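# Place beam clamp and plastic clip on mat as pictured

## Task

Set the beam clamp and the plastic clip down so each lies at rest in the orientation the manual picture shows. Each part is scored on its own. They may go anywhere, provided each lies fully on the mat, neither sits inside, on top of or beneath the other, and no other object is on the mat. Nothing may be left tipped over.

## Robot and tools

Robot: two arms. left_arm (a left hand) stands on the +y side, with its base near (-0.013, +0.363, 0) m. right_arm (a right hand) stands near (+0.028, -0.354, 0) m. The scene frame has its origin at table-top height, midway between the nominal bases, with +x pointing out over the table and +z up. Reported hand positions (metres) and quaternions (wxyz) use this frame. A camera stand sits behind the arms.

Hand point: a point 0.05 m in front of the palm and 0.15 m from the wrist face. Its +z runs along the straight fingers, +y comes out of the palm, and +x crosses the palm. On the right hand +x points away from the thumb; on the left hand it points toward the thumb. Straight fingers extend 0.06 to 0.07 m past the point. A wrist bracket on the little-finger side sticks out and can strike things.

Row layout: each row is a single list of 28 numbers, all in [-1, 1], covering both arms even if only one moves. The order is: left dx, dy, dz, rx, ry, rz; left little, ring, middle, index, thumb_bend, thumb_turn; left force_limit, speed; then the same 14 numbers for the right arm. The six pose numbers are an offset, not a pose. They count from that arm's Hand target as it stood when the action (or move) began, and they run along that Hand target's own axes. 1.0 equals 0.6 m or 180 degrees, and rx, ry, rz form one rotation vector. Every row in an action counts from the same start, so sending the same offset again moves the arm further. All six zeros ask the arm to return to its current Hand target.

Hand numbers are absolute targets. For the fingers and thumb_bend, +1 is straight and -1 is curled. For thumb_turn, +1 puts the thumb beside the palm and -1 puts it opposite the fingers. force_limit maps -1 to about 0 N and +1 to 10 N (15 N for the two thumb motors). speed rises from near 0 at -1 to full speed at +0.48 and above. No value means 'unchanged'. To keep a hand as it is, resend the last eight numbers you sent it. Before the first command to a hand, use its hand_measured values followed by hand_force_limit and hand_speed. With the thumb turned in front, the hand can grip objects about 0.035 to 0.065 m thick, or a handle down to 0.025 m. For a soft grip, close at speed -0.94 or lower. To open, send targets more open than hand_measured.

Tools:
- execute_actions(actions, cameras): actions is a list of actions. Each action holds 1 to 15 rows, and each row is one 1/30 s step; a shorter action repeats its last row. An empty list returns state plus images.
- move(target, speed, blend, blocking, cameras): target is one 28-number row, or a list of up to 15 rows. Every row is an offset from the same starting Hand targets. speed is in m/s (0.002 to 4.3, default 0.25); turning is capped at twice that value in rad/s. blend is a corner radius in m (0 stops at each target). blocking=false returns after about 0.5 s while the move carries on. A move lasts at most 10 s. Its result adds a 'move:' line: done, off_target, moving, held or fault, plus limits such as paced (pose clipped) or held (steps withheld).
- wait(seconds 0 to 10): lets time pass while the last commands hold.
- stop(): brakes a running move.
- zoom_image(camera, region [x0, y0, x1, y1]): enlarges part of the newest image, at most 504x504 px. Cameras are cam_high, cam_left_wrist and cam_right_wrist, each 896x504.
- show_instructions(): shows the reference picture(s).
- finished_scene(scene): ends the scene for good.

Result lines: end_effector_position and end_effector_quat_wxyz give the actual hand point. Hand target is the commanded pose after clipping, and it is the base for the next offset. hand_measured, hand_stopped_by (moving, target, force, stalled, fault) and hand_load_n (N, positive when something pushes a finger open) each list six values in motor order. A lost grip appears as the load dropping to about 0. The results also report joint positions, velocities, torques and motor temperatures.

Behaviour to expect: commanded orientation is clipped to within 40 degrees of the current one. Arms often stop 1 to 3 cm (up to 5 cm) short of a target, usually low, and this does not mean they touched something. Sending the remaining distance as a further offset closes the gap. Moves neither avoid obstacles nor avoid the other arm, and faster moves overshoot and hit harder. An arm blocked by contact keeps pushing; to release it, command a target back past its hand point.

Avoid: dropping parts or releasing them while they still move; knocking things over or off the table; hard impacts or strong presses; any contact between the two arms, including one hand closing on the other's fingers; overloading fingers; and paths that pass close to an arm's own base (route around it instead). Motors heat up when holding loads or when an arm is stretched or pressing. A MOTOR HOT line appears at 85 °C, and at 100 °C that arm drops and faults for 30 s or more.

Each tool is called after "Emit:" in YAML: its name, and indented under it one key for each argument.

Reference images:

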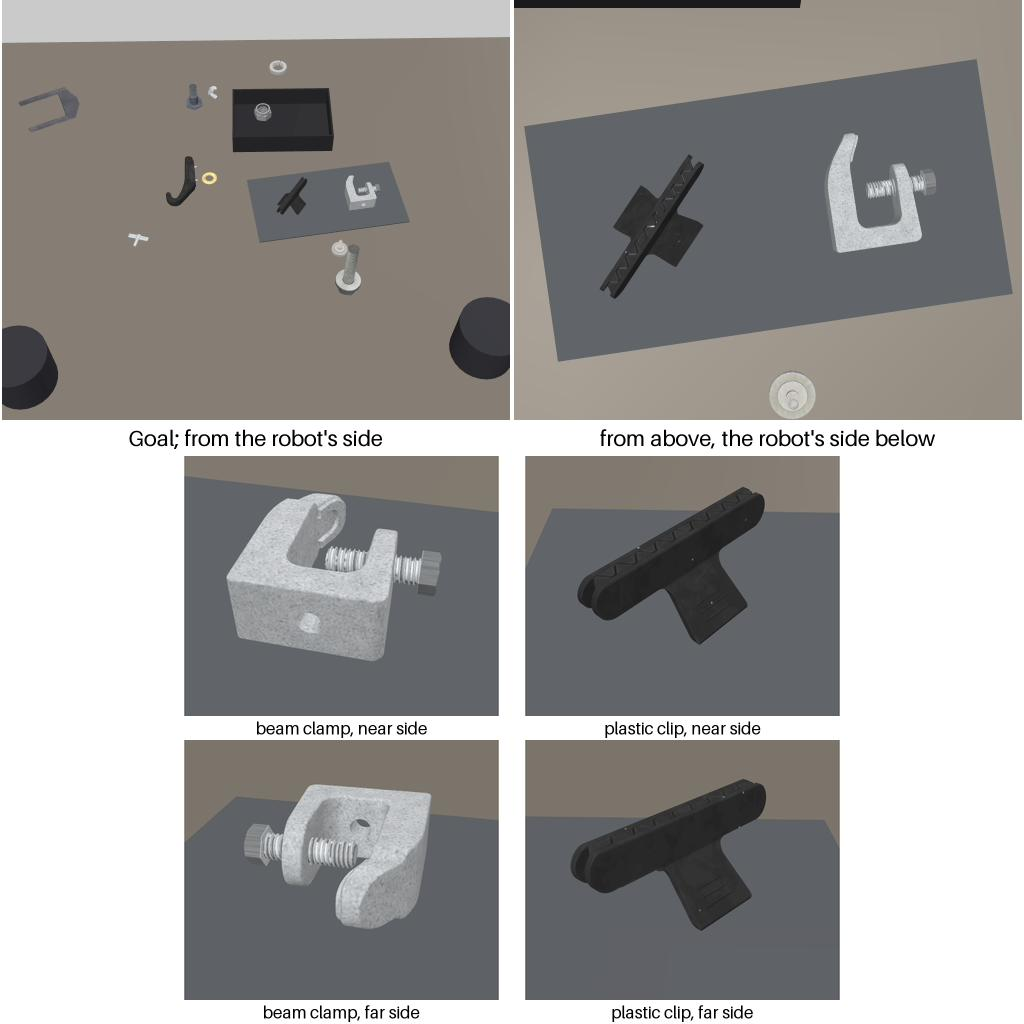

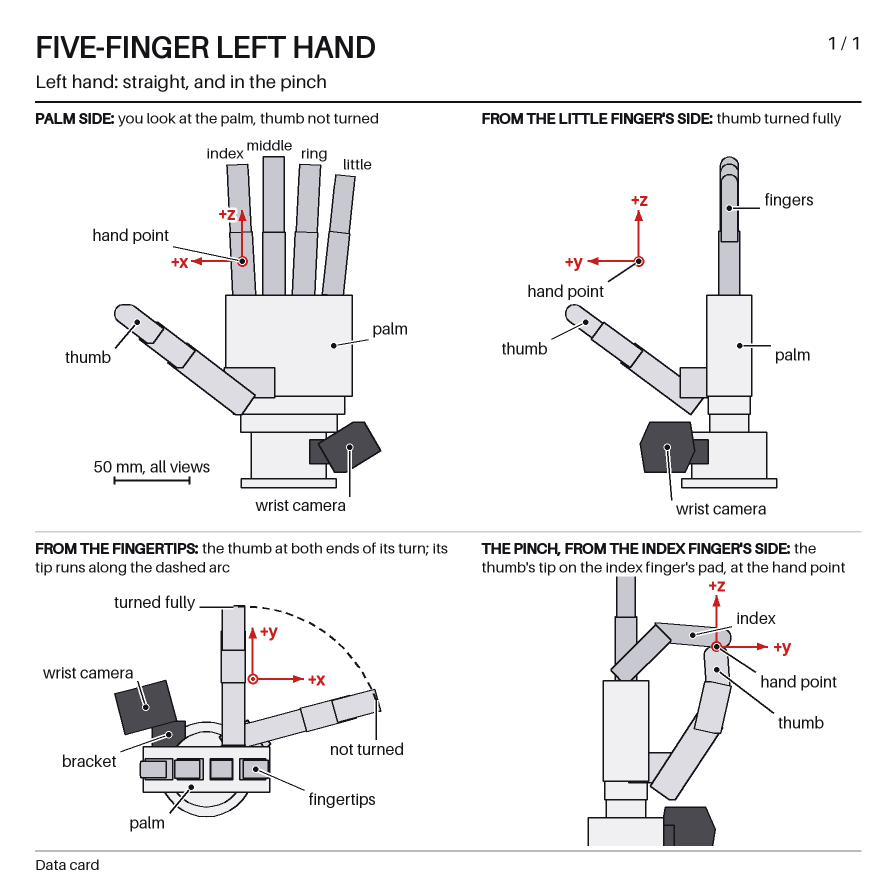

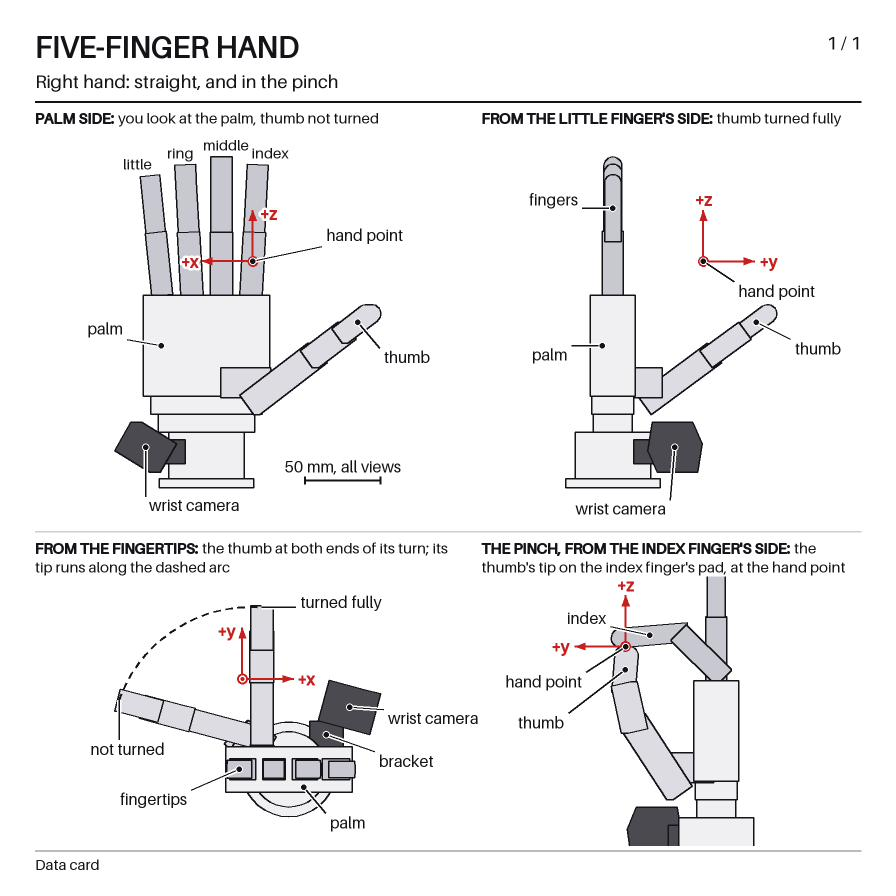

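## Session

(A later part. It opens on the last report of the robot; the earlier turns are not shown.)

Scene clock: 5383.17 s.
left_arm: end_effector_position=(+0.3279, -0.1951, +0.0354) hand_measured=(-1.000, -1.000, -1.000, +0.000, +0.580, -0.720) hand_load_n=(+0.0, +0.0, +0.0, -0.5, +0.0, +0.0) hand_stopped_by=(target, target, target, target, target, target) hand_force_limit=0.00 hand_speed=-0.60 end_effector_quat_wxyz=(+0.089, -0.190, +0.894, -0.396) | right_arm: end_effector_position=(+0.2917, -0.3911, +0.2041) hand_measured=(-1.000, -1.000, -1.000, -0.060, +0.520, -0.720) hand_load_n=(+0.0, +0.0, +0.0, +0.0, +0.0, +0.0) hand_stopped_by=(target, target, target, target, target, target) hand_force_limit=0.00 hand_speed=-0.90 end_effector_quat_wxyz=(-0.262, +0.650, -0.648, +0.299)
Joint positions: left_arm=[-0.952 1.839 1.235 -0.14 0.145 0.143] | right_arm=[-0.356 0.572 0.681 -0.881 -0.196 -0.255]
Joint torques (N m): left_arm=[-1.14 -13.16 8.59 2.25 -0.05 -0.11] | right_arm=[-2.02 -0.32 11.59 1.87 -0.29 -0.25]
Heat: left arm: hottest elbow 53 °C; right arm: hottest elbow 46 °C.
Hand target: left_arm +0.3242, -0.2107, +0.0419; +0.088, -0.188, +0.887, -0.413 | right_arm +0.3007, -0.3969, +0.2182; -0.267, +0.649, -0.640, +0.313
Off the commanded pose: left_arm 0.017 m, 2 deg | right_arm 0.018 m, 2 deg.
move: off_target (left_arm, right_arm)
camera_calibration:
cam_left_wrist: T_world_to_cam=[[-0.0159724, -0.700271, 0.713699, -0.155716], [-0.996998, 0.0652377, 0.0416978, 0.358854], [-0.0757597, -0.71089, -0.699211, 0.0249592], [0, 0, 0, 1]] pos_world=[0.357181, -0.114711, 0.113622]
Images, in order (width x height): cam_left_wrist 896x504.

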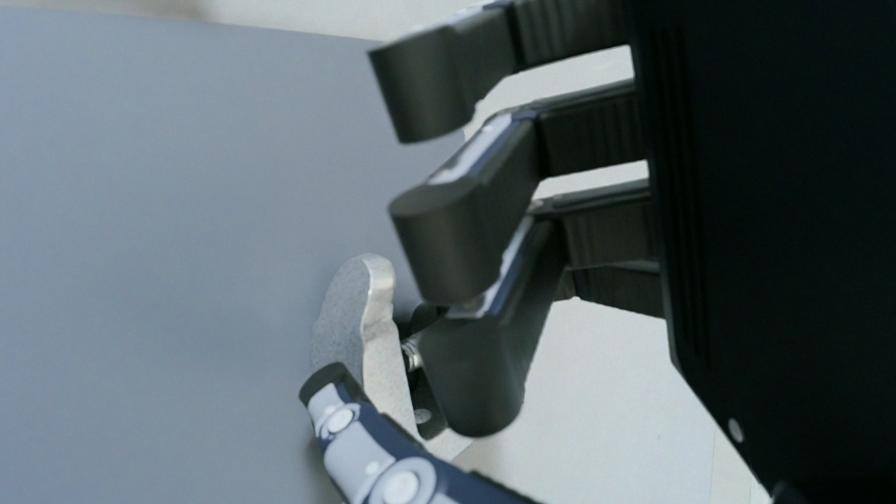

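Emit:
move:
  target: [0,-0.0638,-0.0537,0,0,0,-1,-1,-1,-0.0,0.58,-0.72,0.0,-0.6,0,0,0,0,0,0,-1,-1,-1,-0.06,0.52,-0.72,0.0,-0.9]
  speed: 0.05
  cameras: ["cam_left_wrist"]

Emit:
zoom_image:
  camera: "cam_left_wrist"
  region: [240, 230, 500, 490]

Scene clock: 5429.03 s.
left_arm: end_effector_position=(+0.3171, -0.1867, +0.0483) hand_measured=(-1.000, -1.000, -1.000, +0.000, +0.580, -0.720) hand_load_n=(+0.0, +0.0, +0.5, +0.0, +0.0, +0.0) hand_stopped_by=(target, target, target, target, target, target) hand_force_limit=0.00 hand_speed=-0.60 end_effector_quat_wxyz=(+0.081, -0.191, +0.901, -0.382) | right_arm: end_effector_position=(+0.2917, -0.3911, +0.2041) hand_measured=(-1.000, -1.000, -1.000, -0.060, +0.520, -0.720) hand_load_n=(+0.0, +0.0, +0.5, +0.0, +0.0, +0.0) hand_stopped_by=(target, target, target, target, target, target) hand_force_limit=0.00 hand_speed=-0.90 end_effector_quat_wxyz=(-0.262, +0.650, -0.648, +0.299)
Joint positions: left_arm=[-0.958 1.802 1.236 -0.213 0.143 0.14] | right_arm=[-0.356 0.572 0.681 -0.881 -0.196 -0.255]
Joint torques (N m): left_arm=[-1.2 -15.62 12.45 0.25 0.01 -0.09] | right_arm=[-2.14 -0.21 11.58 1.85 -0.29 -0.25]
Motor temperatures (°C): left_arm=[25 35 51 28 29 26] | right_arm=[26 27 46 29 27 26]
Heat: left arm: hottest elbow 51 °C; right arm: hottest elbow 46 °C.
Hand target: left_arm +0.3241, -0.2106, +0.0920; +0.088, -0.188, +0.887, -0.413 | right_arm +0.3007, -0.3969, +0.2182; -0.267, +0.649, -0.640, +0.313
Off the commanded pose: left_arm 0.050 m, 4 deg | right_arm 0.018 m, 2 deg.
move: off_target (left_arm, right_arm)
camera_calibration:
cam_left_wrist: T_world_to_cam=[[-0.00281192, -0.720196, 0.693765, -0.166211], [-0.995647, 0.0666504, 0.0651541, 0.345761], [-0.0931635, -0.690562, -0.717248, 0.0494156], [0, 0, 0, 1]] pos_world=[0.348393, -0.108625, 0.128227]
Images, in order (width x height): cam_left_wrist 896x504.

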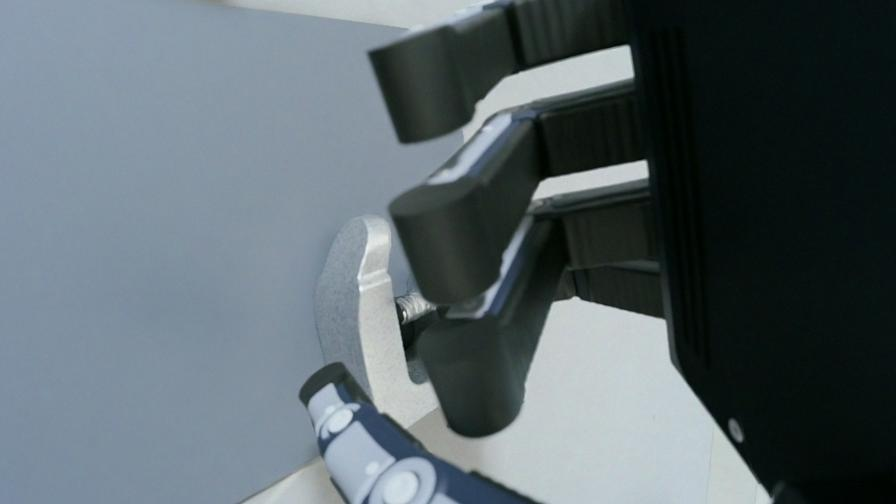

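Scaled by 1.938 from the camera's 896x504 image, which has a finer 1280x720 frame.

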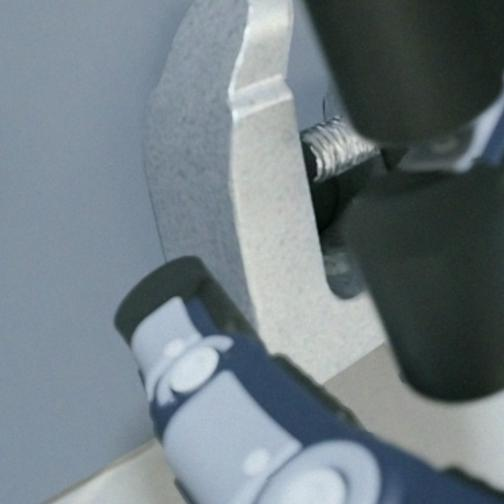

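Emit:
move:
  target:
    - [0,-0.0766,-0.0643,0,0,0,-1,-1,-1,-0.0,0.58,-0.72,0.0,-0.95,0,0,0,0,0,0,-1,-1,-1,-0.06,0.52,-0.72,0.0,-0.9]
    - [0,0.05,-0.277,0,0,0,-1,-1,-1,-0.0,0.58,-0.72,0.0,-0.95,0,0,0,0,0,0,-1,-1,-1,-0.06,0.52,-0.72,0.0,-0.9]
  speed: 0.12
  cameras: ["cam_high","cam_left_wrist"]

Emit:
zoom_image:
  camera: "cam_high"
  region: [330, 130, 430, 210]

Scene clock: 5450.27 s.
left_arm: end_effector_position=(+0.2612, -0.0790, +0.1619) hand_measured=(-1.000, -1.000, -1.000, +0.000, +0.580, -0.720) hand_load_n=(+0.0, +0.0, +0.0, +0.0, +0.0, +0.0) hand_stopped_by=(target, target, target, target, target, target) hand_force_limit=0.00 hand_speed=-0.95 end_effector_quat_wxyz=(+0.082, -0.195, +0.889, -0.406) | right_arm: end_effector_position=(+0.2917, -0.3911, +0.2041) hand_measured=(-1.000, -1.000, -1.000, -0.060, +0.520, -0.720) hand_load_n=(+0.0, +0.0, +0.0, +0.0, +0.0, +0.0) hand_stopped_by=(target, target, target, target, target, target) hand_force_limit=0.00 hand_speed=-0.90 end_effector_quat_wxyz=(-0.262, +0.650, -0.648, +0.299)
Joint positions: left_arm=[-0.911 1.356 1.006 -0.384 0.188 0.151] | right_arm=[-0.356 0.572 0.681 -0.881 -0.196 -0.255]
Joint torques (N m): left_arm=[0.03 -10.17 9.73 0.36 0.23 0.2] | right_arm=[-2.02 -0.21 11.58 1.85 -0.29 -0.25]
Heat: left arm: hottest elbow 52 °C; right arm: hottest elbow 46 °C.
Hand target: left_arm +0.2646, -0.0766, +0.1758; +0.088, -0.188, +0.887, -0.413 | right_arm +0.3007, -0.3969, +0.2182; -0.267, +0.649, -0.640, +0.313
Off the commanded pose: left_arm 0.015 m, 1 deg | right_arm 0.018 m, 2 deg.
move: off_target (left_arm, right_arm)
camera_calibration:
cam_left_wrist: T_world_to_cam=[[-0.00458469, -0.683261, 0.73016, -0.170063], [-0.996757, 0.0617831, 0.051556, 0.277566], [-0.0803378, -0.727556, -0.681328, 0.187954], [0, 0, 0, 1]] pos_world=[0.290986, 0.00340102, 0.237921]
Images, in order (width x height): cam_high 896x504, cam_left_wrist 896x504.

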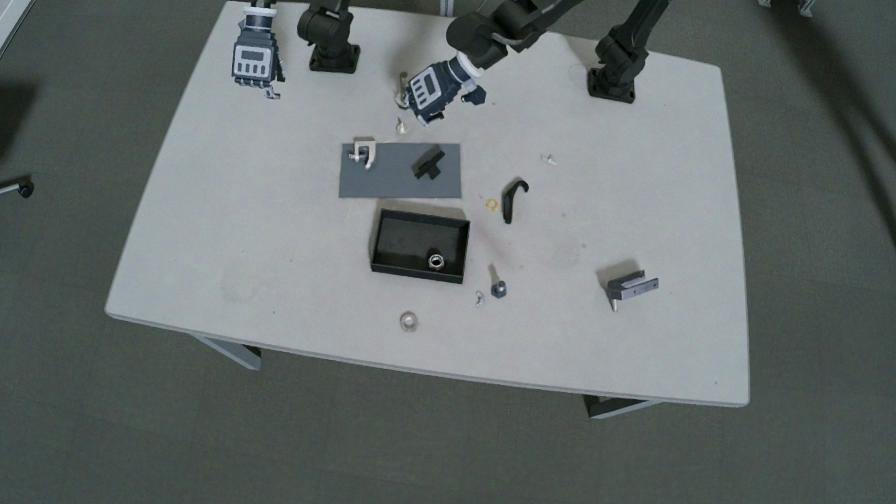

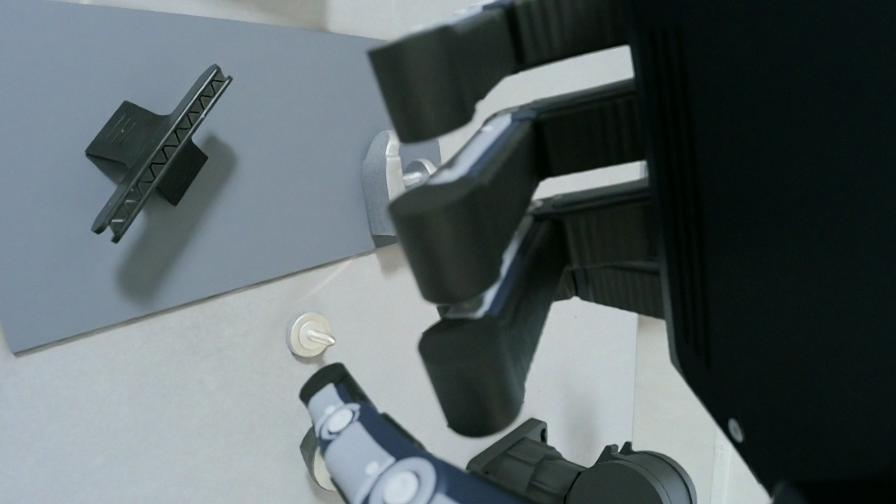

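Scaled by 5.040 from the camera's 896x504 image, which has a finer 1280x720 frame.

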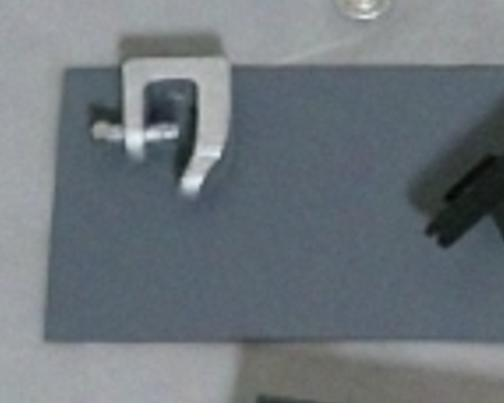

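Emit:
zoom_image:
  camera: "cam_high"
  region: [320, 50, 520, 210]

Emit:
zoom_image:
  camera: "cam_left_wrist"
  region: [40, 20, 440, 400]

Scaled by 2.520 from the camera's 896x504 image, which has a finer 1280x720 frame.

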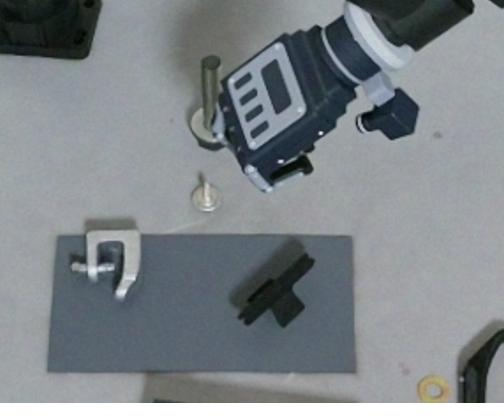

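Scaled by 1.260 from the camera's 896x504 image, which has a finer 1280x720 frame.

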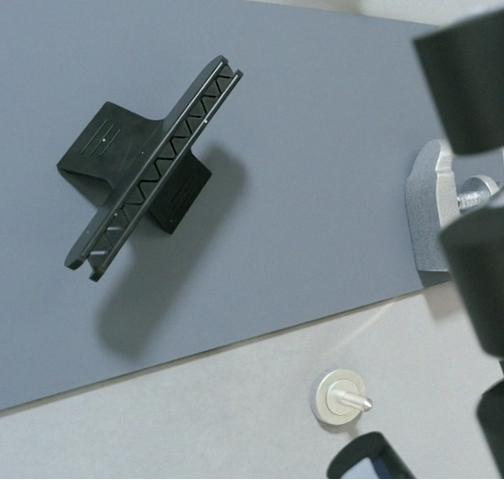

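Emit:
finished_scene:
  scene: 1

The scene is finished: the task was done.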